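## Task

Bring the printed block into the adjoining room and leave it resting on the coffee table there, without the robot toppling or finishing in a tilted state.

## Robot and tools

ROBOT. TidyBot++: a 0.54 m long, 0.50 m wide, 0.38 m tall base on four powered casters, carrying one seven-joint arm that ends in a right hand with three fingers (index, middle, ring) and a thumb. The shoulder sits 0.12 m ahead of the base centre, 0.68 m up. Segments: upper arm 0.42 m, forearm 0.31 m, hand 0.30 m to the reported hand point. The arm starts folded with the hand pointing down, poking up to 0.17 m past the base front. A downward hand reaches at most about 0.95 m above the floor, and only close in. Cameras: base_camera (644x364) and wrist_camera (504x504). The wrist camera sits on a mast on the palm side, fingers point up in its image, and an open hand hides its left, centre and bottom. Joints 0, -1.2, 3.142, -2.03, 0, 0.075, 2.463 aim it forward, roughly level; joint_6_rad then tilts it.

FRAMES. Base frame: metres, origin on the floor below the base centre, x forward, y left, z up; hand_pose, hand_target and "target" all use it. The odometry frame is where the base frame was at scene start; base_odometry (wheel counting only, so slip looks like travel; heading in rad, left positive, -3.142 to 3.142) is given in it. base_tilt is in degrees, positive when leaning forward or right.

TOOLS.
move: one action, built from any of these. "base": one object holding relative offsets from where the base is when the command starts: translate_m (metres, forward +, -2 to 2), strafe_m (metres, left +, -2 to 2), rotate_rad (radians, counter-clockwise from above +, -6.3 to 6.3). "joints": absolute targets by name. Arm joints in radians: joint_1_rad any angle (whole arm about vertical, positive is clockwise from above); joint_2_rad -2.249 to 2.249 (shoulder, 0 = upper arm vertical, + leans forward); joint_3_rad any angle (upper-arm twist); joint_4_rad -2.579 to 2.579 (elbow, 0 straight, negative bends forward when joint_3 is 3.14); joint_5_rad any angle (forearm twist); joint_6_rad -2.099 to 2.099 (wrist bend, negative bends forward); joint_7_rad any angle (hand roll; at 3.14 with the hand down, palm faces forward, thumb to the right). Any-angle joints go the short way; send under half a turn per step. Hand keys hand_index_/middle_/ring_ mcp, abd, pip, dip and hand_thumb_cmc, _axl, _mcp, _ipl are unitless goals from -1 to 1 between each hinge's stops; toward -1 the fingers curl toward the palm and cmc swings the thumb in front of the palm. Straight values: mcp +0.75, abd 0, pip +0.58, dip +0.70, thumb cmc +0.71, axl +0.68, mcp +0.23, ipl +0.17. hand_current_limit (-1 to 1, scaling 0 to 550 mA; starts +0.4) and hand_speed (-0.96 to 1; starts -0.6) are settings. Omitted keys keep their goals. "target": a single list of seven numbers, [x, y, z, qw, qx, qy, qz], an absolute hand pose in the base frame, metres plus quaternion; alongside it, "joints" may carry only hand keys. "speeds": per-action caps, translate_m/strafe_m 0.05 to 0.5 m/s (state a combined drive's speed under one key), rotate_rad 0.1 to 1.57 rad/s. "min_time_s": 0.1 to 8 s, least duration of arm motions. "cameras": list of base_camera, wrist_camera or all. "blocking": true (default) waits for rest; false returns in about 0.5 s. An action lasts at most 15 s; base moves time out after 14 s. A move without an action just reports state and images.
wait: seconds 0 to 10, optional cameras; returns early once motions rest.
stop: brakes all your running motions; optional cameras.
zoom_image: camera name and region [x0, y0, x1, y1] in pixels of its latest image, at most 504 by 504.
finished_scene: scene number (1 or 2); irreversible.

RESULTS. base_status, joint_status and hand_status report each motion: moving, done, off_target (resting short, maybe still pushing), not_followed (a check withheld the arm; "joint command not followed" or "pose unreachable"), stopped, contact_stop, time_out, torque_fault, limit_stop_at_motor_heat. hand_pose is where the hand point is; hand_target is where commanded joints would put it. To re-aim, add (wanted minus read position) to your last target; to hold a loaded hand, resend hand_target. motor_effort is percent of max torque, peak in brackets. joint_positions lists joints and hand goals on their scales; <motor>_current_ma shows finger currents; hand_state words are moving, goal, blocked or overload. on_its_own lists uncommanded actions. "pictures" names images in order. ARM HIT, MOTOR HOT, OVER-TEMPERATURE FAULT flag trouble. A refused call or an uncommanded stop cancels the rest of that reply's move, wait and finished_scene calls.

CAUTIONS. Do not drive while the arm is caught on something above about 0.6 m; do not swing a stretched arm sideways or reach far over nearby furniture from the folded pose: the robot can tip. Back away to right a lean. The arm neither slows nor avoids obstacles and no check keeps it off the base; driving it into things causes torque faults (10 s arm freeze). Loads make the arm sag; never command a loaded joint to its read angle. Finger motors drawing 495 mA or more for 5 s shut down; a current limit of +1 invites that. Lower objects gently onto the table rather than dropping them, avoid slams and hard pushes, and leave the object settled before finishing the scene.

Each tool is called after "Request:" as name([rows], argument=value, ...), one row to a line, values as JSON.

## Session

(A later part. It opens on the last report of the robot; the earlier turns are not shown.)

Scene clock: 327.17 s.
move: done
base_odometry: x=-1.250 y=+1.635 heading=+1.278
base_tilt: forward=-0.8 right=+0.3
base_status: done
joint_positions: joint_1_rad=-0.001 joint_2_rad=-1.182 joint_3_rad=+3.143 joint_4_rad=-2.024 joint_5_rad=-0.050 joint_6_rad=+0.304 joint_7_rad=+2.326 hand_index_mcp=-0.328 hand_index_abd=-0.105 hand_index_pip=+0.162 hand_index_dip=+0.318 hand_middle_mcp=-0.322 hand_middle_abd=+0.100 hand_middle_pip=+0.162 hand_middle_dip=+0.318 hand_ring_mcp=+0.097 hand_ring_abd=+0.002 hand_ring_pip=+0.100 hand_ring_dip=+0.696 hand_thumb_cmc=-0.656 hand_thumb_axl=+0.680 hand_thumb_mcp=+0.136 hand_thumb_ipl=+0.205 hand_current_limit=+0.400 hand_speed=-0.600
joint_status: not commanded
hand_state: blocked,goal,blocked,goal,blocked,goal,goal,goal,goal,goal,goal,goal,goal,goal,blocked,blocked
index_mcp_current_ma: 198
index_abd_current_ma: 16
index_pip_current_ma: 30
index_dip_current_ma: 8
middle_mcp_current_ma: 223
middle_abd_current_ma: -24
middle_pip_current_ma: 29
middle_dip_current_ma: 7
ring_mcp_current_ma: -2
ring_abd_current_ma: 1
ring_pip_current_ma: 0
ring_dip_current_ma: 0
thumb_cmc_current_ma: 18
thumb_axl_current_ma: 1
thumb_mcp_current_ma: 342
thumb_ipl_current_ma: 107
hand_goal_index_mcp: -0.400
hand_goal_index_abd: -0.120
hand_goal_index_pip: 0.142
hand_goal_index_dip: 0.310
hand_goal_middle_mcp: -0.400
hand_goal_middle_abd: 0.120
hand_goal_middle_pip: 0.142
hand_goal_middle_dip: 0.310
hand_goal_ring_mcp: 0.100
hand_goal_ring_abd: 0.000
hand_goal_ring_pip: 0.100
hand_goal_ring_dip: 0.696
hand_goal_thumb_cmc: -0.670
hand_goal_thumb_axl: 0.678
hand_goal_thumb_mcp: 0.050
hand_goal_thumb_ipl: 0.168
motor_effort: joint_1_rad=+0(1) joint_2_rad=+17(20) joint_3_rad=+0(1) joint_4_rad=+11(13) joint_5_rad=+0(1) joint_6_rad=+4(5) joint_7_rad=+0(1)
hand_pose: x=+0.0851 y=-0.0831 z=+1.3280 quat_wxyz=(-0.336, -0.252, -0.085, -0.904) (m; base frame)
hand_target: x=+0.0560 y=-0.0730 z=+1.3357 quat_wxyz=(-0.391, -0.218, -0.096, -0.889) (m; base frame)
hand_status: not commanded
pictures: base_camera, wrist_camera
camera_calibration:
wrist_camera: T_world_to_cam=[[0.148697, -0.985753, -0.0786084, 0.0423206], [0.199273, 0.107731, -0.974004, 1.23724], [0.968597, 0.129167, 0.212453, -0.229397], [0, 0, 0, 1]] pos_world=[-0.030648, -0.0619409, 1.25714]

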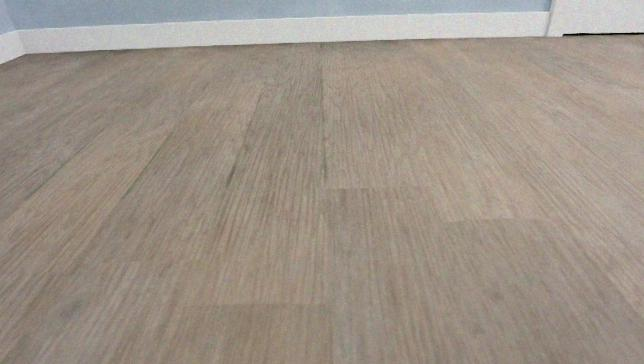

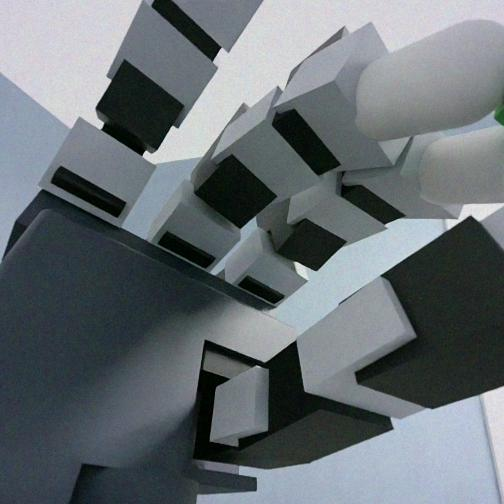

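Request:
move(base={"translate_m":0.4}, joints={"joint_6_rad":-0.3}, cameras=["base_camera"])

Request:
move(base={"rotate_rad":-0.8}, cameras=["all"])

Request:
move(base={"rotate_rad":-0.8}, cameras=["all"])

Scene clock: 332.50 s.
move: done
base_odometry: x=-1.134 y=+2.018 heading=+1.278
base_tilt: forward=-0.7 right=+0.4
base_status: done
joint_positions: joint_1_rad=-0.001 joint_2_rad=-1.190 joint_3_rad=+3.143 joint_4_rad=-2.025 joint_5_rad=-0.050 joint_6_rad=-0.261 joint_7_rad=+2.326 hand_index_mcp=-0.328 hand_index_abd=-0.105 hand_index_pip=+0.162 hand_index_dip=+0.318 hand_middle_mcp=-0.322 hand_middle_abd=+0.100 hand_middle_pip=+0.162 hand_middle_dip=+0.318 hand_ring_mcp=+0.099 hand_ring_abd=+0.002 hand_ring_pip=+0.100 hand_ring_dip=+0.696 hand_thumb_cmc=-0.656 hand_thumb_axl=+0.680 hand_thumb_mcp=+0.136 hand_thumb_ipl=+0.205 hand_current_limit=+0.400 hand_speed=-0.600
joint_status: all done
hand_state: blocked,goal,blocked,goal,blocked,goal,goal,goal,goal,goal,goal,goal,goal,goal,blocked,blocked
index_mcp_current_ma: 198
index_abd_current_ma: 16
index_pip_current_ma: 30
index_dip_current_ma: 8
middle_mcp_current_ma: 223
middle_abd_current_ma: -24
middle_pip_current_ma: 29
middle_dip_current_ma: 7
ring_mcp_current_ma: -1
ring_abd_current_ma: 1
ring_pip_current_ma: 0
ring_dip_current_ma: 0
thumb_cmc_current_ma: 18
thumb_axl_current_ma: 1
thumb_mcp_current_ma: 342
thumb_ipl_current_ma: 107
hand_goal_index_mcp: -0.400
hand_goal_index_abd: -0.120
hand_goal_index_pip: 0.142
hand_goal_index_dip: 0.310
hand_goal_middle_mcp: -0.400
hand_goal_middle_abd: 0.120
hand_goal_middle_pip: 0.142
hand_goal_middle_dip: 0.310
hand_goal_ring_mcp: 0.100
hand_goal_ring_abd: 0.000
hand_goal_ring_pip: 0.100
hand_goal_ring_dip: 0.696
hand_goal_thumb_cmc: -0.670
hand_goal_thumb_axl: 0.678
hand_goal_thumb_mcp: 0.050
hand_goal_thumb_ipl: 0.168
motor_effort: joint_1_rad=+1(1) joint_2_rad=+15(20) joint_3_rad=+0(1) joint_4_rad=+13(15) joint_5_rad=+0(1) joint_6_rad=+8(9) joint_7_rad=+0(1)
hand_pose: x=+0.2127 y=-0.0746 z=+1.2215 quat_wxyz=(-0.292, -0.486, -0.185, -0.802) (m; base frame)
hand_target: x=+0.2112 y=-0.0730 z=+1.2178 quat_wxyz=(-0.340, -0.490, -0.215, -0.773) (m; base frame)
hand_status: not commanded
pictures: base_camera

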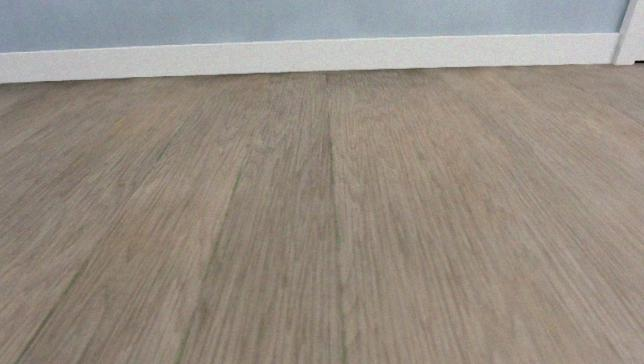

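Scene clock: 334.23 s.
move: done
base_odometry: x=-1.134 y=+2.018 heading=+0.478
base_tilt: forward=-0.7 right=+0.4
base_status: done
joint_positions: joint_1_rad=-0.001 joint_2_rad=-1.190 joint_3_rad=+3.143 joint_4_rad=-2.025 joint_5_rad=-0.050 joint_6_rad=-0.261 joint_7_rad=+2.326 hand_index_mcp=-0.328 hand_index_abd=-0.105 hand_index_pip=+0.162 hand_index_dip=+0.318 hand_middle_mcp=-0.322 hand_middle_abd=+0.100 hand_middle_pip=+0.162 hand_middle_dip=+0.318 hand_ring_mcp=+0.099 hand_ring_abd=+0.002 hand_ring_pip=+0.100 hand_ring_dip=+0.696 hand_thumb_cmc=-0.656 hand_thumb_axl=+0.680 hand_thumb_mcp=+0.136 hand_thumb_ipl=+0.205 hand_current_limit=+0.400 hand_speed=-0.600
joint_status: not commanded
hand_state: blocked,goal,blocked,goal,blocked,goal,goal,goal,goal,goal,goal,goal,goal,goal,blocked,blocked
index_mcp_current_ma: 198
index_abd_current_ma: 16
index_pip_current_ma: 30
index_dip_current_ma: 8
middle_mcp_current_ma: 223
middle_abd_current_ma: -24
middle_pip_current_ma: 29
middle_dip_current_ma: 7
ring_mcp_current_ma: -1
ring_abd_current_ma: 1
ring_pip_current_ma: 0
ring_dip_current_ma: 0
thumb_cmc_current_ma: 18
thumb_axl_current_ma: 1
thumb_mcp_current_ma: 342
thumb_ipl_current_ma: 107
hand_goal_index_mcp: -0.400
hand_goal_index_abd: -0.120
hand_goal_index_pip: 0.142
hand_goal_index_dip: 0.310
hand_goal_middle_mcp: -0.400
hand_goal_middle_abd: 0.120
hand_goal_middle_pip: 0.142
hand_goal_middle_dip: 0.310
hand_goal_ring_mcp: 0.100
hand_goal_ring_abd: 0.000
hand_goal_ring_pip: 0.100
hand_goal_ring_dip: 0.696
hand_goal_thumb_cmc: -0.670
hand_goal_thumb_axl: 0.678
hand_goal_thumb_mcp: 0.050
hand_goal_thumb_ipl: 0.168
motor_effort: joint_1_rad=+0(1) joint_2_rad=+15(16) joint_3_rad=+0(1) joint_4_rad=+13(14) joint_5_rad=+0(1) joint_6_rad=+8(9) joint_7_rad=+0(0)
hand_pose: x=+0.2127 y=-0.0746 z=+1.2215 quat_wxyz=(-0.292, -0.486, -0.185, -0.802) (m; base frame)
hand_target: x=+0.2112 y=-0.0730 z=+1.2178 quat_wxyz=(-0.340, -0.490, -0.215, -0.773) (m; base frame)
hand_status: not commanded
pictures: base_camera, wrist_camera
camera_calibration:
wrist_camera: T_world_to_cam=[[0.109679, -0.985018, -0.133077, 0.0982902], [-0.348462, 0.087283, -0.93325, 1.17243], [0.930884, 0.14873, -0.333668, 0.345177], [0, 0, 0, 1]] pos_world=[0.0764476, -0.0568542, 1.22243]

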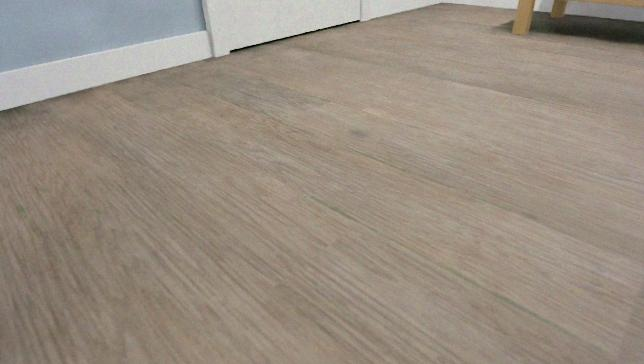

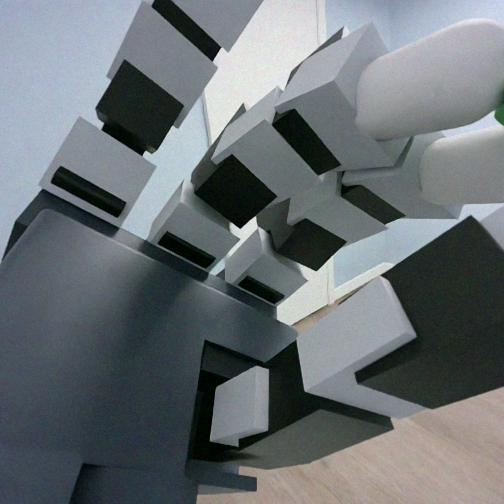

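Scene clock: 335.97 s.
move: done
base_odometry: x=-1.134 y=+2.018 heading=-0.322
base_tilt: forward=-0.7 right=+0.3
base_status: done
joint_positions: joint_1_rad=-0.001 joint_2_rad=-1.190 joint_3_rad=+3.143 joint_4_rad=-2.025 joint_5_rad=-0.050 joint_6_rad=-0.261 joint_7_rad=+2.326 hand_index_mcp=-0.328 hand_index_abd=-0.105 hand_index_pip=+0.162 hand_index_dip=+0.318 hand_middle_mcp=-0.322 hand_middle_abd=+0.100 hand_middle_pip=+0.162 hand_middle_dip=+0.318 hand_ring_mcp=+0.099 hand_ring_abd=+0.002 hand_ring_pip=+0.100 hand_ring_dip=+0.696 hand_thumb_cmc=-0.656 hand_thumb_axl=+0.680 hand_thumb_mcp=+0.136 hand_thumb_ipl=+0.205 hand_current_limit=+0.400 hand_speed=-0.600
joint_status: not commanded
hand_state: blocked,goal,blocked,goal,blocked,goal,goal,goal,goal,goal,goal,goal,goal,goal,blocked,blocked
index_mcp_current_ma: 198
index_abd_current_ma: 16
index_pip_current_ma: 30
index_dip_current_ma: 8
middle_mcp_current_ma: 223
middle_abd_current_ma: -24
middle_pip_current_ma: 29
middle_dip_current_ma: 7
ring_mcp_current_ma: -1
ring_abd_current_ma: 1
ring_pip_current_ma: 0
ring_dip_current_ma: 0
thumb_cmc_current_ma: 18
thumb_axl_current_ma: 1
thumb_mcp_current_ma: 342
thumb_ipl_current_ma: 107
hand_goal_index_mcp: -0.400
hand_goal_index_abd: -0.120
hand_goal_index_pip: 0.142
hand_goal_index_dip: 0.310
hand_goal_middle_mcp: -0.400
hand_goal_middle_abd: 0.120
hand_goal_middle_pip: 0.142
hand_goal_middle_dip: 0.310
hand_goal_ring_mcp: 0.100
hand_goal_ring_abd: 0.000
hand_goal_ring_pip: 0.100
hand_goal_ring_dip: 0.696
hand_goal_thumb_cmc: -0.670
hand_goal_thumb_axl: 0.678
hand_goal_thumb_mcp: 0.050
hand_goal_thumb_ipl: 0.168
motor_effort: joint_1_rad=+0(1) joint_2_rad=+15(16) joint_3_rad=+0(1) joint_4_rad=+13(14) joint_5_rad=+0(1) joint_6_rad=+8(9) joint_7_rad=+0(0)
hand_pose: x=+0.2127 y=-0.0746 z=+1.2215 quat_wxyz=(-0.292, -0.487, -0.185, -0.802) (m; base frame)
hand_target: x=+0.2112 y=-0.0730 z=+1.2178 quat_wxyz=(-0.340, -0.490, -0.215, -0.773) (m; base frame)
hand_status: not commanded
pictures: base_camera, wrist_camera
camera_calibration:
wrist_camera: T_world_to_cam=[[0.109644, -0.98501, -0.133169, 0.0984058], [-0.348473, 0.0873799, -0.933237, 1.17242], [0.930884, 0.14873, -0.333668, 0.345178], [0, 0, 0, 1]] pos_world=[0.0764475, -0.0568539, 1.22243]

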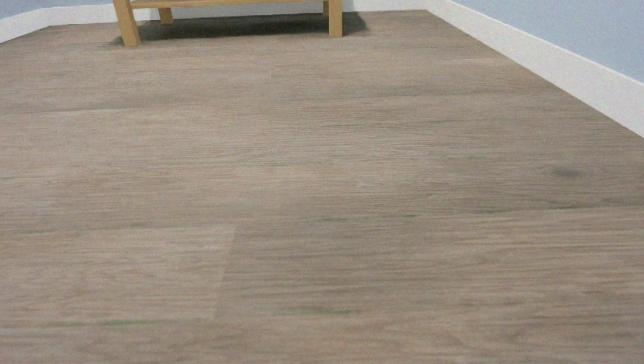

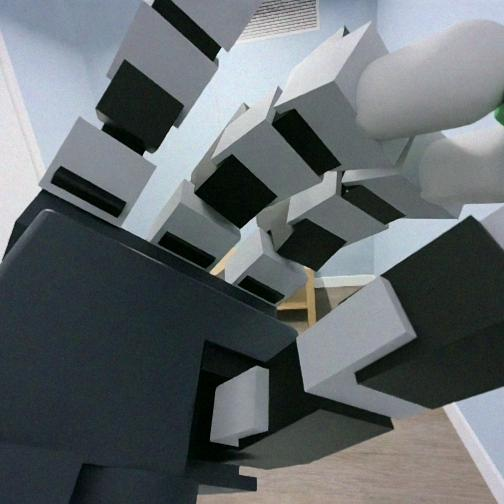

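Request:
move(base={"translate_m":0.8,"strafe_m":0.2}, joints={"joint_6_rad":-0.6}, cameras=["all"])

Scene clock: 343.73 s.
move: done
base_odometry: x=-0.312 y=+1.955 heading=-0.322
base_tilt: forward=-0.8 right=+0.3
base_status: done
joint_positions: joint_1_rad=-0.001 joint_2_rad=-1.191 joint_3_rad=+3.143 joint_4_rad=-2.029 joint_5_rad=-0.050 joint_6_rad=-0.559 joint_7_rad=+2.327 hand_index_mcp=-0.328 hand_index_abd=-0.105 hand_index_pip=+0.162 hand_index_dip=+0.318 hand_middle_mcp=-0.322 hand_middle_abd=+0.100 hand_middle_pip=+0.162 hand_middle_dip=+0.318 hand_ring_mcp=+0.101 hand_ring_abd=+0.002 hand_ring_pip=+0.100 hand_ring_dip=+0.696 hand_thumb_cmc=-0.656 hand_thumb_axl=+0.680 hand_thumb_mcp=+0.136 hand_thumb_ipl=+0.205 hand_current_limit=+0.400 hand_speed=-0.600
joint_status: all done
hand_state: blocked,goal,blocked,goal,blocked,goal,goal,goal,goal,goal,goal,goal,goal,goal,blocked,blocked
index_mcp_current_ma: 198
index_abd_current_ma: 16
index_pip_current_ma: 30
index_dip_current_ma: 8
middle_mcp_current_ma: 223
middle_abd_current_ma: -24
middle_pip_current_ma: 29
middle_dip_current_ma: 7
ring_mcp_current_ma: 1
ring_abd_current_ma: 1
ring_pip_current_ma: 0
ring_dip_current_ma: 0
thumb_cmc_current_ma: 19
thumb_axl_current_ma: 1
thumb_mcp_current_ma: 342
thumb_ipl_current_ma: 107
hand_goal_index_mcp: -0.400
hand_goal_index_abd: -0.120
hand_goal_index_pip: 0.142
hand_goal_index_dip: 0.310
hand_goal_middle_mcp: -0.400
hand_goal_middle_abd: 0.120
hand_goal_middle_pip: 0.142
hand_goal_middle_dip: 0.310
hand_goal_ring_mcp: 0.100
hand_goal_ring_abd: 0.000
hand_goal_ring_pip: 0.100
hand_goal_ring_dip: 0.696
hand_goal_thumb_cmc: -0.670
hand_goal_thumb_axl: 0.678
hand_goal_thumb_mcp: 0.050
hand_goal_thumb_ipl: 0.168
motor_effort: joint_1_rad=+0(1) joint_2_rad=+14(18) joint_3_rad=+0(1) joint_4_rad=+14(16) joint_5_rad=+0(1) joint_6_rad=+9(10) joint_7_rad=+0(0)
hand_pose: x=+0.2540 y=-0.0702 z=+1.1386 quat_wxyz=(-0.259, -0.599, -0.234, -0.721) (m; base frame)
hand_target: x=+0.2506 y=-0.0730 z=+1.1356 quat_wxyz=(-0.304, -0.600, -0.264, -0.691) (m; base frame)
hand_status: not commanded
pictures: base_camera, wrist_camera
camera_calibration:
wrist_camera: T_world_to_cam=[[0.0777207, -0.985397, -0.151497, 0.116184], [-0.610424, 0.0731096, -0.788694, 1.01], [0.788253, 0.153775, -0.595828, 0.613412], [0, 0, 0, 1]] pos_world=[0.123973, -0.0536808, 1.17967]

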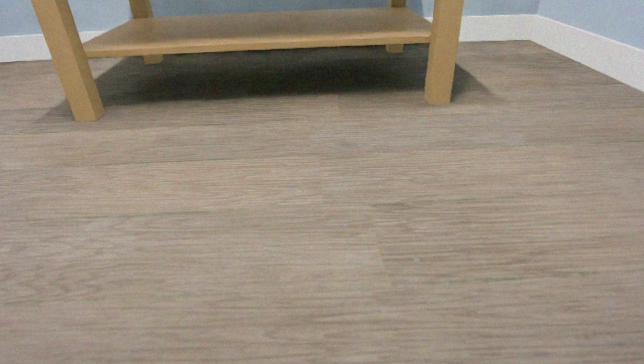

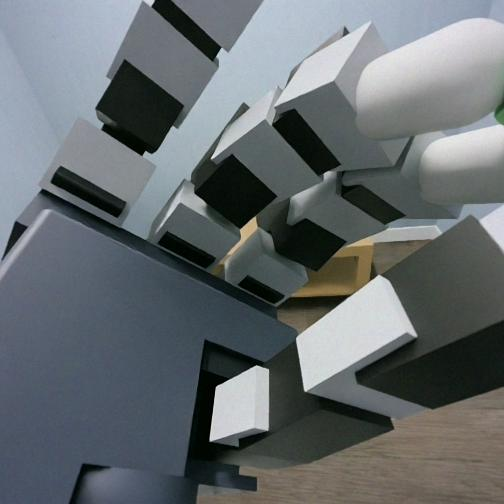

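Request:
zoom_image(camera="wrist_camera", region=[200, 200, 460, 330])

Scaled by 1.938 from the camera's 504x504 image, which has a finer 720x720 frame.

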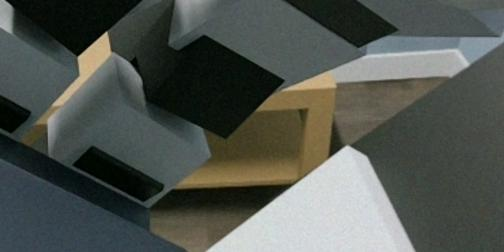

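Request:
move(target=[0.75, 0.0, 0.95, 0.4777, -0.5213, 0.5213, -0.4777], min_time_s=4, cameras=["wrist_camera"])

Request:
move(base={"translate_m":0.43,"strafe_m":0.05}, speeds={"translate_m":0.2}, cameras=["all"])

Scene clock: 365.03 s.
move: done
base_odometry: x=-0.312 y=+1.955 heading=-0.322
base_tilt: forward=-0.7 right=+0.4
base_status: not commanded
joint_positions: joint_1_rad=-0.120 joint_2_rad=+0.039 joint_3_rad=+3.345 joint_4_rad=-1.666 joint_5_rad=-1.989 joint_6_rad=-0.145 joint_7_rad=+2.120 hand_index_mcp=-0.328 hand_index_abd=-0.105 hand_index_pip=+0.164 hand_index_dip=+0.318 hand_middle_mcp=-0.322 hand_middle_abd=+0.100 hand_middle_pip=+0.162 hand_middle_dip=+0.318 hand_ring_mcp=+0.097 hand_ring_abd=+0.002 hand_ring_pip=+0.100 hand_ring_dip=+0.696 hand_thumb_cmc=-0.655 hand_thumb_axl=+0.680 hand_thumb_mcp=+0.136 hand_thumb_ipl=+0.205 hand_current_limit=+0.400 hand_speed=-0.600
joint_status: not commanded
hand_state: blocked,goal,blocked,goal,blocked,goal,goal,goal,goal,goal,goal,goal,goal,goal,blocked,blocked
index_mcp_current_ma: 198
index_abd_current_ma: 16
index_pip_current_ma: 33
index_dip_current_ma: 8
middle_mcp_current_ma: 223
middle_abd_current_ma: -24
middle_pip_current_ma: 29
middle_dip_current_ma: 8
ring_mcp_current_ma: -3
ring_abd_current_ma: 1
ring_pip_current_ma: 0
ring_dip_current_ma: 0
thumb_cmc_current_ma: 20
thumb_axl_current_ma: 1
thumb_mcp_current_ma: 342
thumb_ipl_current_ma: 107
hand_goal_index_mcp: -0.400
hand_goal_index_abd: -0.120
hand_goal_index_pip: 0.142
hand_goal_index_dip: 0.310
hand_goal_middle_mcp: -0.400
hand_goal_middle_abd: 0.120
hand_goal_middle_pip: 0.142
hand_goal_middle_dip: 0.310
hand_goal_ring_mcp: 0.100
hand_goal_ring_abd: 0.000
hand_goal_ring_pip: 0.100
hand_goal_ring_dip: 0.696
hand_goal_thumb_cmc: -0.670
hand_goal_thumb_axl: 0.678
hand_goal_thumb_mcp: 0.050
hand_goal_thumb_ipl: 0.168
motor_effort: joint_1_rad=+0(1) joint_2_rad=-17(20) joint_3_rad=+0(1) joint_4_rad=+18(18) joint_5_rad=-2(3) joint_6_rad=-3(10) joint_7_rad=-1(1)
hand_pose: x=+0.7415 y=+0.0026 z=+0.9510 quat_wxyz=(+0.462, -0.561, +0.472, -0.499) (m; base frame)
hand_target: x=+0.7500 y=+0.0000 z=+0.9500 quat_wxyz=(+0.478, -0.521, +0.521, -0.478) (m; base frame)
hand_status: done (0.009 m and 7.9 deg from the pose sent, 0.535 m and 131.5 deg at the start)
pictures: wrist_camera
camera_calibration:
wrist_camera: T_world_to_cam=[[-0.0637295, 0.679928, -0.730504, 0.772709], [-0.72398, 0.472309, 0.502769, 0.00934309], [0.686871, 0.560912, 0.462154, -0.825888], [0, 0, 0, 1]] pos_world=[0.623287, -0.0665489, 0.941458]

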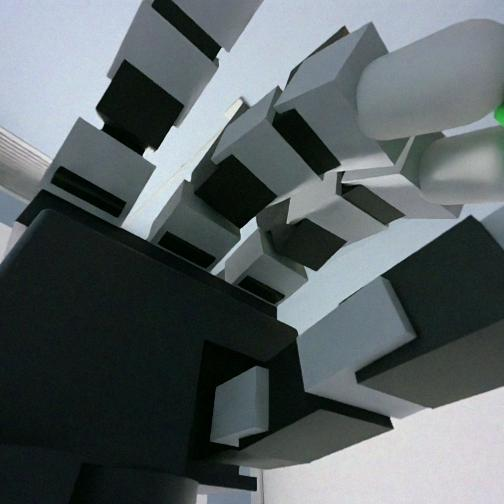

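Scene clock: 367.97 s.
move: done
base_odometry: x=+0.112 y=+1.867 heading=-0.322
base_tilt: forward=-0.7 right=+0.4
base_status: done
joint_positions: joint_1_rad=-0.121 joint_2_rad=+0.042 joint_3_rad=+3.346 joint_4_rad=-1.665 joint_5_rad=-1.991 joint_6_rad=-0.145 joint_7_rad=+2.120 hand_index_mcp=-0.328 hand_index_abd=-0.105 hand_index_pip=+0.164 hand_index_dip=+0.318 hand_middle_mcp=-0.322 hand_middle_abd=+0.100 hand_middle_pip=+0.162 hand_middle_dip=+0.318 hand_ring_mcp=+0.096 hand_ring_abd=+0.002 hand_ring_pip=+0.100 hand_ring_dip=+0.696 hand_thumb_cmc=-0.655 hand_thumb_axl=+0.680 hand_thumb_mcp=+0.136 hand_thumb_ipl=+0.205 hand_current_limit=+0.400 hand_speed=-0.600
joint_status: not commanded
hand_state: blocked,goal,blocked,goal,blocked,goal,goal,goal,goal,goal,goal,goal,goal,goal,blocked,blocked
index_mcp_current_ma: 198
index_abd_current_ma: 16
index_pip_current_ma: 33
index_dip_current_ma: 8
middle_mcp_current_ma: 223
middle_abd_current_ma: -24
middle_pip_current_ma: 29
middle_dip_current_ma: 8
ring_mcp_current_ma: -3
ring_abd_current_ma: 1
ring_pip_current_ma: 0
ring_dip_current_ma: 0
thumb_cmc_current_ma: 20
thumb_axl_current_ma: 1
thumb_mcp_current_ma: 342
thumb_ipl_current_ma: 107
hand_goal_index_mcp: -0.400
hand_goal_index_abd: -0.120
hand_goal_index_pip: 0.142
hand_goal_index_dip: 0.310
hand_goal_middle_mcp: -0.400
hand_goal_middle_abd: 0.120
hand_goal_middle_pip: 0.142
hand_goal_middle_dip: 0.310
hand_goal_ring_mcp: 0.100
hand_goal_ring_abd: 0.000
hand_goal_ring_pip: 0.100
hand_goal_ring_dip: 0.696
hand_goal_thumb_cmc: -0.670
hand_goal_thumb_axl: 0.678
hand_goal_thumb_mcp: 0.050
hand_goal_thumb_ipl: 0.168
motor_effort: joint_1_rad=+0(1) joint_2_rad=-17(20) joint_3_rad=+0(1) joint_4_rad=+17(18) joint_5_rad=-1(2) joint_6_rad=-2(3) joint_7_rad=+0(1)
hand_pose: x=+0.7425 y=+0.0031 z=+0.9501 quat_wxyz=(+0.462, -0.561, +0.472, -0.498) (m; base frame)
hand_target: x=+0.7500 y=+0.0000 z=+0.9500 quat_wxyz=(+0.478, -0.521, +0.521, -0.478) (m; base frame)
hand_status: not commanded
pictures: base_camera, wrist_camera
camera_calibration:
wrist_camera: T_world_to_cam=[[-0.0649476, 0.680951, -0.729443, 0.771677], [-0.723335, 0.471444, 0.504506, 0.0080657], [0.687435, 0.560399, 0.461937, -0.826601], [0, 0, 0, 1]] pos_world=[0.624188, -0.0660506, 0.940663]

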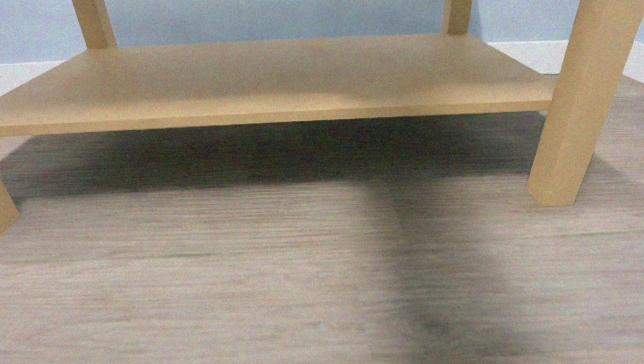

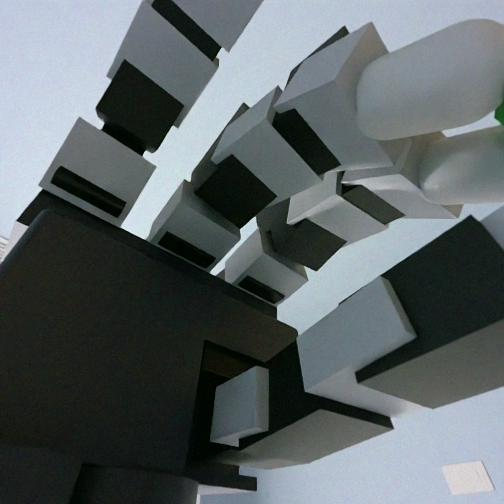

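Request:
move(target=[0.87, 0.03, 0.7, 0.4777, -0.5213, 0.5213, -0.4777], min_time_s=3, cameras=["wrist_camera"])

Request:
move(target=[0.87, 0.03, 0.52, 0.4777, -0.5213, 0.5213, -0.4777], min_time_s=2, cameras=["wrist_camera"])

Scene clock: 377.97 s.
move: done
base_odometry: x=+0.112 y=+1.867 heading=-0.322
base_tilt: forward=-0.7 right=+0.3
base_status: not commanded
joint_positions: joint_1_rad=-0.299 joint_2_rad=+0.582 joint_3_rad=+3.569 joint_4_rad=-1.751 joint_5_rad=-2.960 joint_6_rad=-0.642 joint_7_rad=+2.730 hand_index_mcp=-0.328 hand_index_abd=-0.105 hand_index_pip=+0.164 hand_index_dip=+0.318 hand_middle_mcp=-0.322 hand_middle_abd=+0.100 hand_middle_pip=+0.162 hand_middle_dip=+0.318 hand_ring_mcp=+0.096 hand_ring_abd=+0.002 hand_ring_pip=+0.100 hand_ring_dip=+0.696 hand_thumb_cmc=-0.655 hand_thumb_axl=+0.680 hand_thumb_mcp=+0.136 hand_thumb_ipl=+0.205 hand_current_limit=+0.400 hand_speed=-0.600
joint_status: not commanded
hand_state: blocked,goal,blocked,goal,blocked,blocked,goal,goal,goal,goal,goal,goal,goal,goal,blocked,blocked
index_mcp_current_ma: 198
index_abd_current_ma: 16
index_pip_current_ma: 33
index_dip_current_ma: 8
middle_mcp_current_ma: 223
middle_abd_current_ma: -25
middle_pip_current_ma: 29
middle_dip_current_ma: 8
ring_mcp_current_ma: -3
ring_abd_current_ma: 1
ring_pip_current_ma: 0
ring_dip_current_ma: 0
thumb_cmc_current_ma: 20
thumb_axl_current_ma: 1
thumb_mcp_current_ma: 342
thumb_ipl_current_ma: 107
hand_goal_index_mcp: -0.400
hand_goal_index_abd: -0.120
hand_goal_index_pip: 0.142
hand_goal_index_dip: 0.310
hand_goal_middle_mcp: -0.400
hand_goal_middle_abd: 0.120
hand_goal_middle_pip: 0.142
hand_goal_middle_dip: 0.310
hand_goal_ring_mcp: 0.100
hand_goal_ring_abd: 0.000
hand_goal_ring_pip: 0.100
hand_goal_ring_dip: 0.696
hand_goal_thumb_cmc: -0.670
hand_goal_thumb_axl: 0.678
hand_goal_thumb_mcp: 0.050
hand_goal_thumb_ipl: 0.168
motor_effort: joint_1_rad=+0(1) joint_2_rad=-29(31) joint_3_rad=+3(4) joint_4_rad=+14(18) joint_5_rad=-2(3) joint_6_rad=-6(8) joint_7_rad=+0(1)
hand_pose: x=+0.8671 y=+0.0401 z=+0.7129 quat_wxyz=(+0.488, -0.520, +0.532, -0.456) (m; base frame)
hand_target: x=+0.8700 y=+0.0300 z=+0.7000 quat_wxyz=(+0.478, -0.521, +0.521, -0.478) (m; base frame)
hand_status: done (0.017 m and 3.1 deg from the pose sent, 0.282 m and 7.8 deg at the start)
pictures: wrist_camera
camera_calibration:
wrist_camera: T_world_to_cam=[[-0.0590708, 0.795365, -0.603246, 0.481911], [-0.684354, 0.407681, 0.60453, 0.0978791], [0.726753, 0.448544, 0.520229, -0.894551], [0, 0, 0, 1]] pos_world=[0.745569, -0.0219533, 0.696911]

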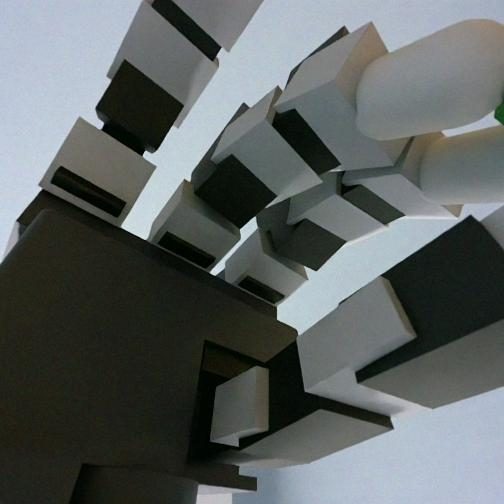

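Scene clock: 380.60 s.
move: done
base_odometry: x=+0.112 y=+1.867 heading=-0.322
base_tilt: forward=-0.7 right=+0.3
base_status: not commanded
joint_positions: joint_1_rad=-0.055 joint_2_rad=+0.919 joint_3_rad=+3.198 joint_4_rad=-1.796 joint_5_rad=-3.101 joint_6_rad=-1.051 joint_7_rad=+3.035 hand_index_mcp=-0.328 hand_index_abd=-0.105 hand_index_pip=+0.164 hand_index_dip=+0.318 hand_middle_mcp=-0.322 hand_middle_abd=+0.100 hand_middle_pip=+0.162 hand_middle_dip=+0.318 hand_ring_mcp=+0.096 hand_ring_abd=+0.002 hand_ring_pip=+0.100 hand_ring_dip=+0.696 hand_thumb_cmc=-0.655 hand_thumb_axl=+0.680 hand_thumb_mcp=+0.136 hand_thumb_ipl=+0.205 hand_current_limit=+0.400 hand_speed=-0.600
joint_status: not commanded
hand_state: blocked,goal,blocked,goal,blocked,blocked,goal,goal,goal,goal,goal,goal,goal,goal,blocked,blocked
index_mcp_current_ma: 198
index_abd_current_ma: 16
index_pip_current_ma: 33
index_dip_current_ma: 8
middle_mcp_current_ma: 223
middle_abd_current_ma: -25
middle_pip_current_ma: 29
middle_dip_current_ma: 8
ring_mcp_current_ma: -3
ring_abd_current_ma: 1
ring_pip_current_ma: 0
ring_dip_current_ma: 0
thumb_cmc_current_ma: 20
thumb_axl_current_ma: 1
thumb_mcp_current_ma: 342
thumb_ipl_current_ma: 107
hand_goal_index_mcp: -0.400
hand_goal_index_abd: -0.120
hand_goal_index_pip: 0.142
hand_goal_index_dip: 0.310
hand_goal_middle_mcp: -0.400
hand_goal_middle_abd: 0.120
hand_goal_middle_pip: 0.142
hand_goal_middle_dip: 0.310
hand_goal_ring_mcp: 0.100
hand_goal_ring_abd: 0.000
hand_goal_ring_pip: 0.100
hand_goal_ring_dip: 0.696
hand_goal_thumb_cmc: -0.670
hand_goal_thumb_axl: 0.678
hand_goal_thumb_mcp: 0.050
hand_goal_thumb_ipl: 0.168
motor_effort: joint_1_rad=+0(1) joint_2_rad=-33(35) joint_3_rad=+0(4) joint_4_rad=+10(14) joint_5_rad=-1(3) joint_6_rad=-7(8) joint_7_rad=+0(1)
hand_pose: x=+0.8742 y=+0.0503 z=+0.5383 quat_wxyz=(+0.498, -0.525, +0.521, -0.452) (m; base frame)
hand_target: x=+0.8700 y=+0.0300 z=+0.5200 quat_wxyz=(+0.478, -0.521, +0.521, -0.478) (m; base frame)
hand_status: done (0.028 m and 3.8 deg from the pose sent, 0.193 m and 3.1 deg at the start)
pictures: wrist_camera
camera_calibration:
wrist_camera: T_world_to_cam=[[-0.0747196, 0.79266, -0.605068, 0.383684], [-0.703743, 0.387975, 0.595165, 0.227127], [0.706515, 0.470283, 0.528839, -0.801613], [0, 0, 0, 1]] pos_world=[0.754859, -0.0152657, 0.520901]

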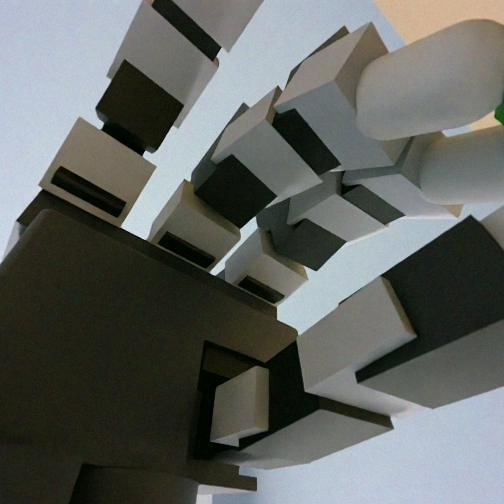

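Request:
move(target=[0.87, 0.02, 0.46, 0.4777, -0.5213, 0.5213, -0.4777], min_time_s=2, cameras=["wrist_camera"])

Scene clock: 386.40 s.
move: done
base_odometry: x=+0.112 y=+1.867 heading=-0.322
base_tilt: forward=-0.7 right=+0.3
base_status: not commanded
joint_positions: joint_1_rad=+0.096 joint_2_rad=+1.029 joint_3_rad=+3.031 joint_4_rad=-1.774 joint_5_rad=-3.101 joint_6_rad=-1.180 joint_7_rad=+3.201 hand_index_mcp=-0.344 hand_index_abd=-0.106 hand_index_pip=+0.167 hand_index_dip=+0.320 hand_middle_mcp=-0.371 hand_middle_abd=+0.098 hand_middle_pip=+0.156 hand_middle_dip=+0.317 hand_ring_mcp=+0.096 hand_ring_abd=+0.002 hand_ring_pip=+0.100 hand_ring_dip=+0.696 hand_thumb_cmc=-0.617 hand_thumb_axl=+0.680 hand_thumb_mcp=+0.147 hand_thumb_ipl=+0.218 hand_current_limit=+0.400 hand_speed=-0.600
joint_status: not commanded
hand_state: blocked,goal,blocked,goal,blocked,blocked,goal,goal,goal,goal,goal,goal,blocked,goal,blocked,blocked
index_mcp_current_ma: 138
index_abd_current_ma: 15
index_pip_current_ma: 39
index_dip_current_ma: 10
middle_mcp_current_ma: 55
middle_abd_current_ma: -29
middle_pip_current_ma: 17
middle_dip_current_ma: 6
ring_mcp_current_ma: -3
ring_abd_current_ma: 1
ring_pip_current_ma: 0
ring_dip_current_ma: 0
thumb_cmc_current_ma: 122
thumb_axl_current_ma: 2
thumb_mcp_current_ma: 385
thumb_ipl_current_ma: 166
hand_goal_index_mcp: -0.400
hand_goal_index_abd: -0.120
hand_goal_index_pip: 0.142
hand_goal_index_dip: 0.310
hand_goal_middle_mcp: -0.400
hand_goal_middle_abd: 0.120
hand_goal_middle_pip: 0.142
hand_goal_middle_dip: 0.310
hand_goal_ring_mcp: 0.100
hand_goal_ring_abd: 0.000
hand_goal_ring_pip: 0.100
hand_goal_ring_dip: 0.696
hand_goal_thumb_cmc: -0.670
hand_goal_thumb_axl: 0.678
hand_goal_thumb_mcp: 0.050
hand_goal_thumb_ipl: 0.168
on_its_own: hand_middle_mcp moved -0.048 toward your old target -0.400
motor_effort: joint_1_rad=-1(5) joint_2_rad=-29(34) joint_3_rad=-4(5) joint_4_rad=+7(10) joint_5_rad=+0(3) joint_6_rad=-5(8) joint_7_rad=-2(2)
hand_pose: x=+0.8804 y=+0.0154 z=+0.5064 quat_wxyz=(+0.494, -0.506, +0.516, -0.482) (m; base frame)
hand_target: x=+0.8700 y=+0.0200 z=+0.4600 quat_wxyz=(+0.478, -0.521, +0.521, -0.478) (m; base frame)
hand_status: done (0.048 m and 2.7 deg from the pose sent, 0.084 m and 3.8 deg at the start)
pictures: wrist_camera
camera_calibration:
wrist_camera: T_world_to_cam=[[-0.00732455, 0.78212, -0.623085, 0.342453], [-0.7125, 0.433119, 0.552043, 0.292896], [0.701634, 0.447991, 0.554088, -0.780793], [0, 0, 0, 1]] pos_world=[0.759027, -0.04491, 0.484314]

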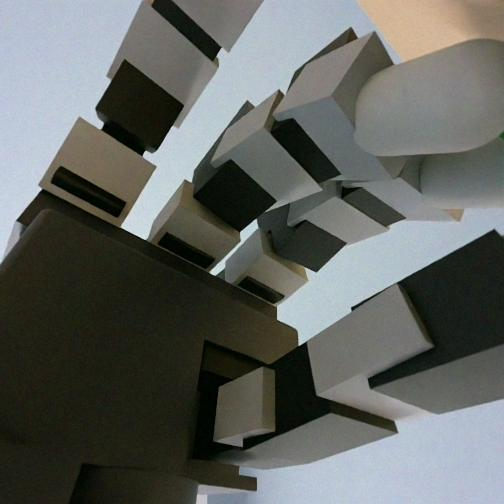

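Request:
move(target=[0.865, 0.025, 0.5, 0.4777, -0.5213, 0.5213, -0.4777], min_time_s=1.5, cameras=["wrist_camera"])

Request:
zoom_image(camera="wrist_camera", region=[304, 0, 504, 200])

Scene clock: 390.80 s.
move: done
base_odometry: x=+0.112 y=+1.867 heading=-0.322
base_tilt: forward=-0.7 right=+0.3
base_status: not commanded
joint_positions: joint_1_rad=-0.050 joint_2_rad=+1.015 joint_3_rad=+3.212 joint_4_rad=-1.789 joint_5_rad=-3.101 joint_6_rad=-1.184 joint_7_rad=+3.146 hand_index_mcp=-0.355 hand_index_abd=-0.106 hand_index_pip=+0.167 hand_index_dip=+0.320 hand_middle_mcp=-0.351 hand_middle_abd=+0.094 hand_middle_pip=+0.161 hand_middle_dip=+0.317 hand_ring_mcp=+0.096 hand_ring_abd=+0.002 hand_ring_pip=+0.100 hand_ring_dip=+0.696 hand_thumb_cmc=-0.659 hand_thumb_axl=+0.680 hand_thumb_mcp=+0.147 hand_thumb_ipl=+0.218 hand_current_limit=+0.400 hand_speed=-0.600
joint_status: not commanded
hand_state: blocked,goal,blocked,goal,blocked,blocked,goal,goal,goal,goal,goal,goal,goal,goal,blocked,blocked
index_mcp_current_ma: 101
index_abd_current_ma: 14
index_pip_current_ma: 39
index_dip_current_ma: 10
middle_mcp_current_ma: 115
middle_abd_current_ma: -35
middle_pip_current_ma: 26
middle_dip_current_ma: 6
ring_mcp_current_ma: -3
ring_abd_current_ma: 1
ring_pip_current_ma: 0
ring_dip_current_ma: 0
thumb_cmc_current_ma: 12
thumb_axl_current_ma: 2
thumb_mcp_current_ma: 385
thumb_ipl_current_ma: 166
hand_goal_index_mcp: -0.400
hand_goal_index_abd: -0.120
hand_goal_index_pip: 0.142
hand_goal_index_dip: 0.310
hand_goal_middle_mcp: -0.400
hand_goal_middle_abd: 0.120
hand_goal_middle_pip: 0.142
hand_goal_middle_dip: 0.310
hand_goal_ring_mcp: 0.100
hand_goal_ring_abd: 0.000
hand_goal_ring_pip: 0.100
hand_goal_ring_dip: 0.696
hand_goal_thumb_cmc: -0.670
hand_goal_thumb_axl: 0.678
hand_goal_thumb_mcp: 0.050
hand_goal_thumb_ipl: 0.168
motor_effort: joint_1_rad=+1(2) joint_2_rad=-29(30) joint_3_rad=+0(4) joint_4_rad=+6(7) joint_5_rad=-1(1) joint_6_rad=-4(5) joint_7_rad=+0(2)
hand_pose: x=+0.8768 y=+0.0325 z=+0.5055 quat_wxyz=(+0.480, -0.543, +0.479, -0.495) (m; base frame)
hand_target: x=+0.8650 y=+0.0250 z=+0.5000 quat_wxyz=(+0.478, -0.521, +0.521, -0.478) (m; base frame)
hand_status: done (0.015 m and 5.8 deg from the pose sent, 0.019 m and 2.7 deg at the start)
pictures: wrist_camera
camera_calibration:
wrist_camera: T_world_to_cam=[[-0.0451843, 0.714629, -0.698043, 0.401758], [-0.733875, 0.450342, 0.508547, 0.323542], [0.67778, 0.535254, 0.5041, -0.742098], [0, 0, 0, 1]] pos_world=[0.758572, -0.0356014, 0.49]

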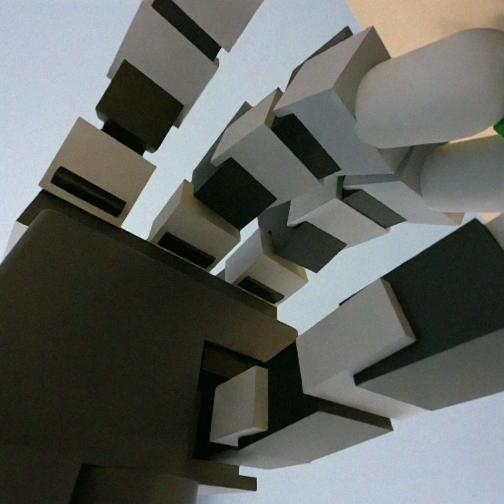

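Scaled by 2.520 from the camera's 504x504 image, which has a finer 720x720 frame.

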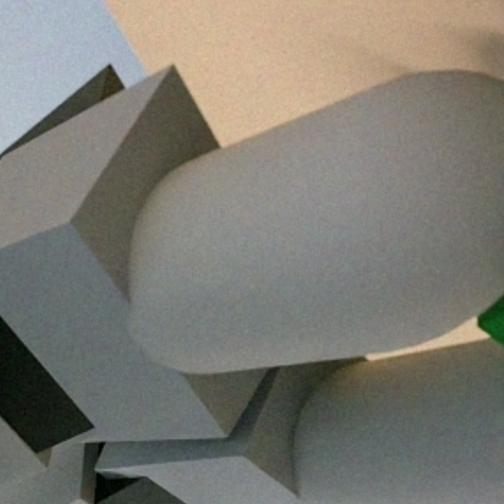

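Request:
move(joints={"hand_index_mcp":-0.1,"hand_middle_mcp":-0.1,"hand_thumb_mcp":0.25,"hand_speed":-0.8}, cameras=["wrist_camera"])

Request:
move(joints={"hand_index_mcp":0.134,"hand_middle_mcp":0.134}, cameras=["wrist_camera"])

Request:
zoom_image(camera="wrist_camera", region=[304, 0, 504, 200])

Scene clock: 395.43 s.
move: off_target
base_odometry: x=+0.112 y=+1.867 heading=-0.322
base_tilt: forward=-0.7 right=+0.3
base_status: not commanded
joint_positions: joint_1_rad=-0.053 joint_2_rad=+1.013 joint_3_rad=+3.212 joint_4_rad=-1.795 joint_5_rad=-3.101 joint_6_rad=-1.184 joint_7_rad=+3.144 hand_index_mcp=-0.109 hand_index_abd=-0.107 hand_index_pip=+0.144 hand_index_dip=+0.313 hand_middle_mcp=-0.109 hand_middle_abd=+0.099 hand_middle_pip=+0.145 hand_middle_dip=+0.313 hand_ring_mcp=+0.096 hand_ring_abd=+0.002 hand_ring_pip=+0.100 hand_ring_dip=+0.696 hand_thumb_cmc=-0.671 hand_thumb_axl=+0.679 hand_thumb_mcp=+0.185 hand_thumb_ipl=+0.153 hand_current_limit=+0.400 hand_speed=-0.800
joint_status: hand_thumb_mcp off_target (ended at +0.185, target +0.250); the others done
hand_state: goal,goal,goal,goal,goal,blocked,goal,goal,goal,goal,goal,goal,goal,goal,blocked,goal
index_mcp_current_ma: -11
index_abd_current_ma: 13
index_pip_current_ma: 1
index_dip_current_ma: 2
middle_mcp_current_ma: -11
middle_abd_current_ma: -26
middle_pip_current_ma: 2
middle_dip_current_ma: 2
ring_mcp_current_ma: -3
ring_abd_current_ma: 1
ring_pip_current_ma: 0
ring_dip_current_ma: 0
thumb_cmc_current_ma: 0
thumb_axl_current_ma: 1
thumb_mcp_current_ma: -231
thumb_ipl_current_ma: -31
hand_goal_index_mcp: -0.100
hand_goal_index_abd: -0.120
hand_goal_index_pip: 0.142
hand_goal_index_dip: 0.310
hand_goal_middle_mcp: -0.100
hand_goal_middle_abd: 0.120
hand_goal_middle_pip: 0.142
hand_goal_middle_dip: 0.310
hand_goal_ring_mcp: 0.100
hand_goal_ring_abd: 0.000
hand_goal_ring_pip: 0.100
hand_goal_ring_dip: 0.696
hand_goal_thumb_cmc: -0.670
hand_goal_thumb_axl: 0.678
hand_goal_thumb_mcp: 0.250
hand_goal_thumb_ipl: 0.168
motor_effort: joint_1_rad=+1(2) joint_2_rad=-30(30) joint_3_rad=+0(1) joint_4_rad=+6(7) joint_5_rad=-1(2) joint_6_rad=-5(5) joint_7_rad=+0(1)
hand_pose: x=+0.8747 y=+0.0346 z=+0.5047 quat_wxyz=(+0.480, -0.544, +0.480, -0.492) (m; base frame)
hand_target: x=+0.8650 y=+0.0250 z=+0.5000 quat_wxyz=(+0.478, -0.521, +0.521, -0.478) (m; base frame)
hand_status: not commanded
pictures: wrist_camera
camera_calibration:
wrist_camera: T_world_to_cam=[[-0.0495085, 0.715964, -0.69638, 0.402544], [-0.732909, 0.447628, 0.512322, 0.318843], [0.678523, 0.535747, 0.502575, -0.741254], [0, 0, 0, 1]] pos_world=[0.75657, -0.0338053, 0.489509]

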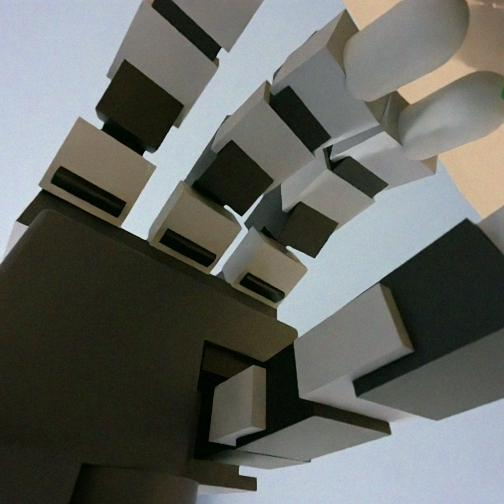

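Scene clock: 396.20 s.
move: done
base_odometry: x=+0.112 y=+1.867 heading=-0.322
base_tilt: forward=-0.7 right=+0.3
base_status: not commanded
joint_positions: joint_1_rad=-0.053 joint_2_rad=+1.013 joint_3_rad=+3.212 joint_4_rad=-1.795 joint_5_rad=-3.101 joint_6_rad=-1.184 joint_7_rad=+3.144 hand_index_mcp=+0.120 hand_index_abd=-0.107 hand_index_pip=+0.143 hand_index_dip=+0.313 hand_middle_mcp=+0.120 hand_middle_abd=+0.099 hand_middle_pip=+0.144 hand_middle_dip=+0.313 hand_ring_mcp=+0.096 hand_ring_abd=+0.002 hand_ring_pip=+0.100 hand_ring_dip=+0.696 hand_thumb_cmc=-0.671 hand_thumb_axl=+0.679 hand_thumb_mcp=+0.185 hand_thumb_ipl=+0.153 hand_current_limit=+0.400 hand_speed=-0.800
joint_status: all done
hand_state: goal,goal,goal,goal,goal,blocked,goal,goal,goal,goal,goal,goal,goal,goal,blocked,goal
index_mcp_current_ma: -19
index_abd_current_ma: 13
index_pip_current_ma: 1
index_dip_current_ma: 2
middle_mcp_current_ma: -19
middle_abd_current_ma: -26
middle_pip_current_ma: 1
middle_dip_current_ma: 2
ring_mcp_current_ma: -3
ring_abd_current_ma: 1
ring_pip_current_ma: 0
ring_dip_current_ma: 0
thumb_cmc_current_ma: 0
thumb_axl_current_ma: 1
thumb_mcp_current_ma: -231
thumb_ipl_current_ma: -31
hand_goal_index_mcp: 0.134
hand_goal_index_abd: -0.120
hand_goal_index_pip: 0.142
hand_goal_index_dip: 0.310
hand_goal_middle_mcp: 0.134
hand_goal_middle_abd: 0.120
hand_goal_middle_pip: 0.142
hand_goal_middle_dip: 0.310
hand_goal_ring_mcp: 0.100
hand_goal_ring_abd: 0.000
hand_goal_ring_pip: 0.100
hand_goal_ring_dip: 0.696
hand_goal_thumb_cmc: -0.670
hand_goal_thumb_axl: 0.678
hand_goal_thumb_mcp: 0.250
hand_goal_thumb_ipl: 0.168
motor_effort: joint_1_rad=+0(1) joint_2_rad=-30(30) joint_3_rad=+0(1) joint_4_rad=+6(6) joint_5_rad=-1(1) joint_6_rad=-4(5) joint_7_rad=+0(0)
hand_pose: x=+0.8747 y=+0.0346 z=+0.5047 quat_wxyz=(+0.480, -0.544, +0.480, -0.492) (m; base frame)
hand_target: x=+0.8650 y=+0.0250 z=+0.5000 quat_wxyz=(+0.478, -0.521, +0.521, -0.478) (m; base frame)
hand_status: not commanded
pictures: wrist_camera
camera_calibration:
wrist_camera: T_world_to_cam=[[-0.0495085, 0.715964, -0.69638, 0.402544], [-0.732909, 0.447628, 0.512322, 0.318843], [0.678523, 0.535747, 0.502575, -0.741254], [0, 0, 0, 1]] pos_world=[0.75657, -0.0338053, 0.489509]

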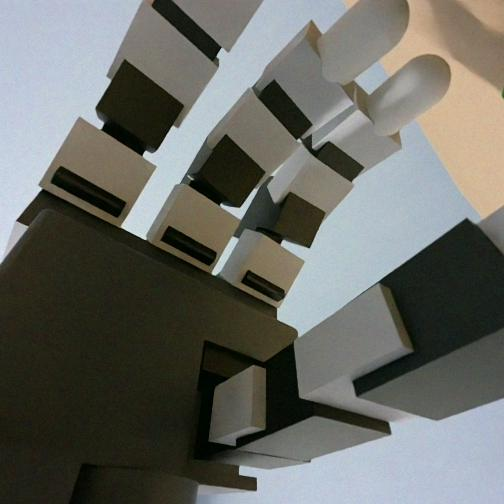

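Scaled by 2.520 from the camera's 504x504 image, which has a finer 720x720 frame.

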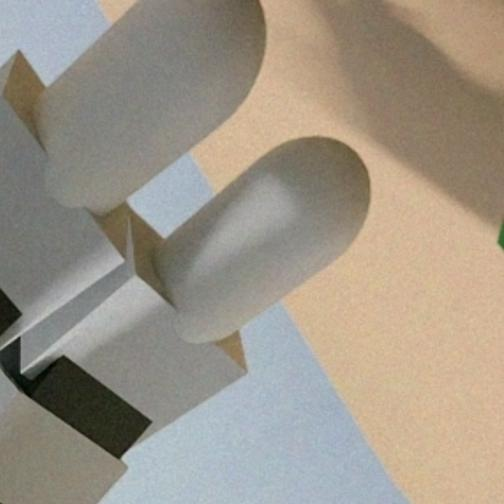

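Request:
move(target=[0.862, 0.02, 0.56, 0.4777, -0.5213, 0.5213, -0.4777], min_time_s=2, cameras=["wrist_camera"])

Request:
move(target=[0.80, 0.02, 0.75, 0.4777, -0.5213, 0.5213, -0.4777], min_time_s=3, cameras=["wrist_camera"])

Scene clock: 401.07 s.
move: done
base_odometry: x=+0.112 y=+1.867 heading=-0.322
base_tilt: forward=-0.7 right=+0.3
base_status: not commanded
joint_positions: joint_1_rad=-0.053 joint_2_rad=+0.902 joint_3_rad=+3.213 joint_4_rad=-1.834 joint_5_rad=-3.101 joint_6_rad=-1.108 joint_7_rad=+3.144 hand_index_mcp=+0.120 hand_index_abd=-0.107 hand_index_pip=+0.143 hand_index_dip=+0.313 hand_middle_mcp=+0.120 hand_middle_abd=+0.099 hand_middle_pip=+0.144 hand_middle_dip=+0.313 hand_ring_mcp=+0.096 hand_ring_abd=+0.002 hand_ring_pip=+0.100 hand_ring_dip=+0.696 hand_thumb_cmc=-0.671 hand_thumb_axl=+0.679 hand_thumb_mcp=+0.247 hand_thumb_ipl=+0.165 hand_current_limit=+0.400 hand_speed=-0.800
joint_status: not commanded
hand_state: goal,goal,goal,goal,goal,blocked,goal,goal,goal,goal,goal,goal,goal,goal,goal,goal
index_mcp_current_ma: -19
index_abd_current_ma: 13
index_pip_current_ma: 1
index_dip_current_ma: 2
middle_mcp_current_ma: -19
middle_abd_current_ma: -26
middle_pip_current_ma: 1
middle_dip_current_ma: 2
ring_mcp_current_ma: -3
ring_abd_current_ma: 1
ring_pip_current_ma: 0
ring_dip_current_ma: 0
thumb_cmc_current_ma: 0
thumb_axl_current_ma: 1
thumb_mcp_current_ma: -3
thumb_ipl_current_ma: -2
hand_goal_index_mcp: 0.134
hand_goal_index_abd: -0.120
hand_goal_index_pip: 0.142
hand_goal_index_dip: 0.310
hand_goal_middle_mcp: 0.134
hand_goal_middle_abd: 0.120
hand_goal_middle_pip: 0.142
hand_goal_middle_dip: 0.310
hand_goal_ring_mcp: 0.100
hand_goal_ring_abd: 0.000
hand_goal_ring_pip: 0.100
hand_goal_ring_dip: 0.696
hand_goal_thumb_cmc: -0.670
hand_goal_thumb_axl: 0.678
hand_goal_thumb_mcp: 0.250
hand_goal_thumb_ipl: 0.168
on_its_own: hand_thumb_mcp moved +0.062 to your old target +0.250
motor_effort: joint_1_rad=+0(1) joint_2_rad=-33(34) joint_3_rad=+0(1) joint_4_rad=+9(10) joint_5_rad=-1(1) joint_6_rad=-8(8) joint_7_rad=+0(1)
hand_pose: x=+0.8689 y=+0.0314 z=+0.5502 quat_wxyz=(+0.477, -0.543, +0.483, -0.494) (m; base frame)
hand_target: x=+0.8620 y=+0.0200 z=+0.5600 quat_wxyz=(+0.478, -0.521, +0.521, -0.478) (m; base frame)
hand_status: done (0.016 m and 5.3 deg from the pose sent, 0.059 m and 5.7 deg at the start)
pictures: wrist_camera
camera_calibration:
wrist_camera: T_world_to_cam=[[-0.0457887, 0.716477, -0.696107, 0.432843], [-0.727026, 0.453991, 0.515098, 0.285898], [0.685082, 0.529673, 0.500109, -0.762577], [0, 0, 0, 1]] pos_world=[0.750102, -0.0360001, 0.535411]

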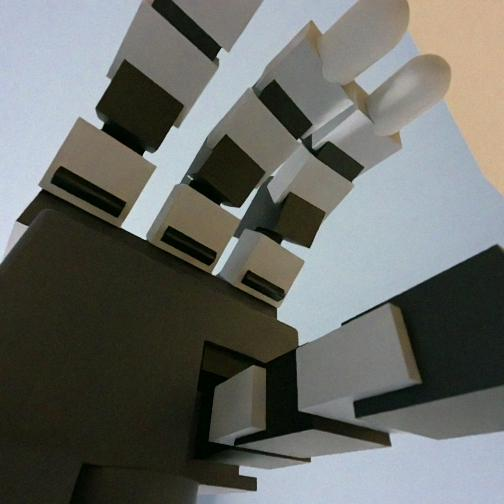

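Scene clock: 404.63 s.
move: done
base_odometry: x=+0.112 y=+1.867 heading=-0.322
base_tilt: forward=-0.7 right=+0.3
base_status: not commanded
joint_positions: joint_1_rad=-0.363 joint_2_rad=+0.436 joint_3_rad=+3.640 joint_4_rad=-1.923 joint_5_rad=-3.008 joint_6_rad=-0.727 joint_7_rad=+2.883 hand_index_mcp=+0.120 hand_index_abd=-0.107 hand_index_pip=+0.143 hand_index_dip=+0.313 hand_middle_mcp=+0.120 hand_middle_abd=+0.099 hand_middle_pip=+0.144 hand_middle_dip=+0.313 hand_ring_mcp=+0.096 hand_ring_abd=+0.002 hand_ring_pip=+0.100 hand_ring_dip=+0.696 hand_thumb_cmc=-0.671 hand_thumb_axl=+0.679 hand_thumb_mcp=+0.247 hand_thumb_ipl=+0.166 hand_current_limit=+0.400 hand_speed=-0.800
joint_status: not commanded
hand_state: goal,goal,goal,goal,goal,blocked,goal,goal,goal,goal,goal,goal,goal,goal,goal,goal
index_mcp_current_ma: -19
index_abd_current_ma: 13
index_pip_current_ma: 1
index_dip_current_ma: 2
middle_mcp_current_ma: -19
middle_abd_current_ma: -26
middle_pip_current_ma: 1
middle_dip_current_ma: 2
ring_mcp_current_ma: -3
ring_abd_current_ma: 1
ring_pip_current_ma: 0
ring_dip_current_ma: 0
thumb_cmc_current_ma: 0
thumb_axl_current_ma: 1
thumb_mcp_current_ma: -3
thumb_ipl_current_ma: -2
hand_goal_index_mcp: 0.134
hand_goal_index_abd: -0.120
hand_goal_index_pip: 0.142
hand_goal_index_dip: 0.310
hand_goal_middle_mcp: 0.134
hand_goal_middle_abd: 0.120
hand_goal_middle_pip: 0.142
hand_goal_middle_dip: 0.310
hand_goal_ring_mcp: 0.100
hand_goal_ring_abd: 0.000
hand_goal_ring_pip: 0.100
hand_goal_ring_dip: 0.696
hand_goal_thumb_cmc: -0.670
hand_goal_thumb_axl: 0.678
hand_goal_thumb_mcp: 0.250
hand_goal_thumb_ipl: 0.168
motor_effort: joint_1_rad=+0(1) joint_2_rad=-24(34) joint_3_rad=+4(4) joint_4_rad=+14(14) joint_5_rad=-2(3) joint_6_rad=-7(8) joint_7_rad=-1(1)
hand_pose: x=+0.8158 y=+0.0147 z=+0.7566 quat_wxyz=(+0.477, -0.516, +0.501, -0.504) (m; base frame)
hand_target: x=+0.8000 y=+0.0200 z=+0.7500 quat_wxyz=(+0.478, -0.521, +0.521, -0.478) (m; base frame)
hand_status: done (0.018 m and 3.9 deg from the pose sent, 0.212 m and 5.3 deg at the start)
pictures: wrist_camera
camera_calibration:
wrist_camera: T_world_to_cam=[[0.00952649, 0.740275, -0.672237, 0.522445], [-0.712286, 0.476859, 0.515028, 0.136127], [0.701825, 0.473918, 0.53183, -0.857434], [0, 0, 0, 1]] pos_world=[0.693753, -0.0453129, 0.737106]

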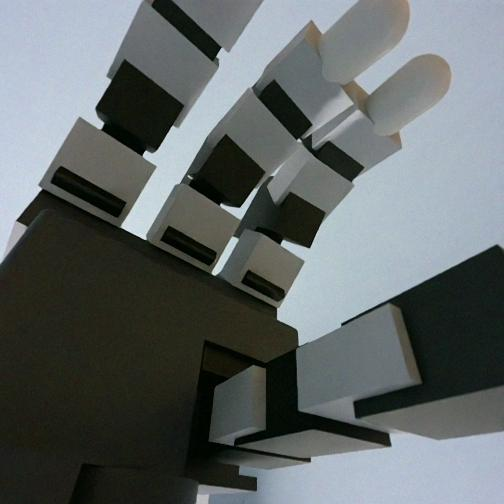

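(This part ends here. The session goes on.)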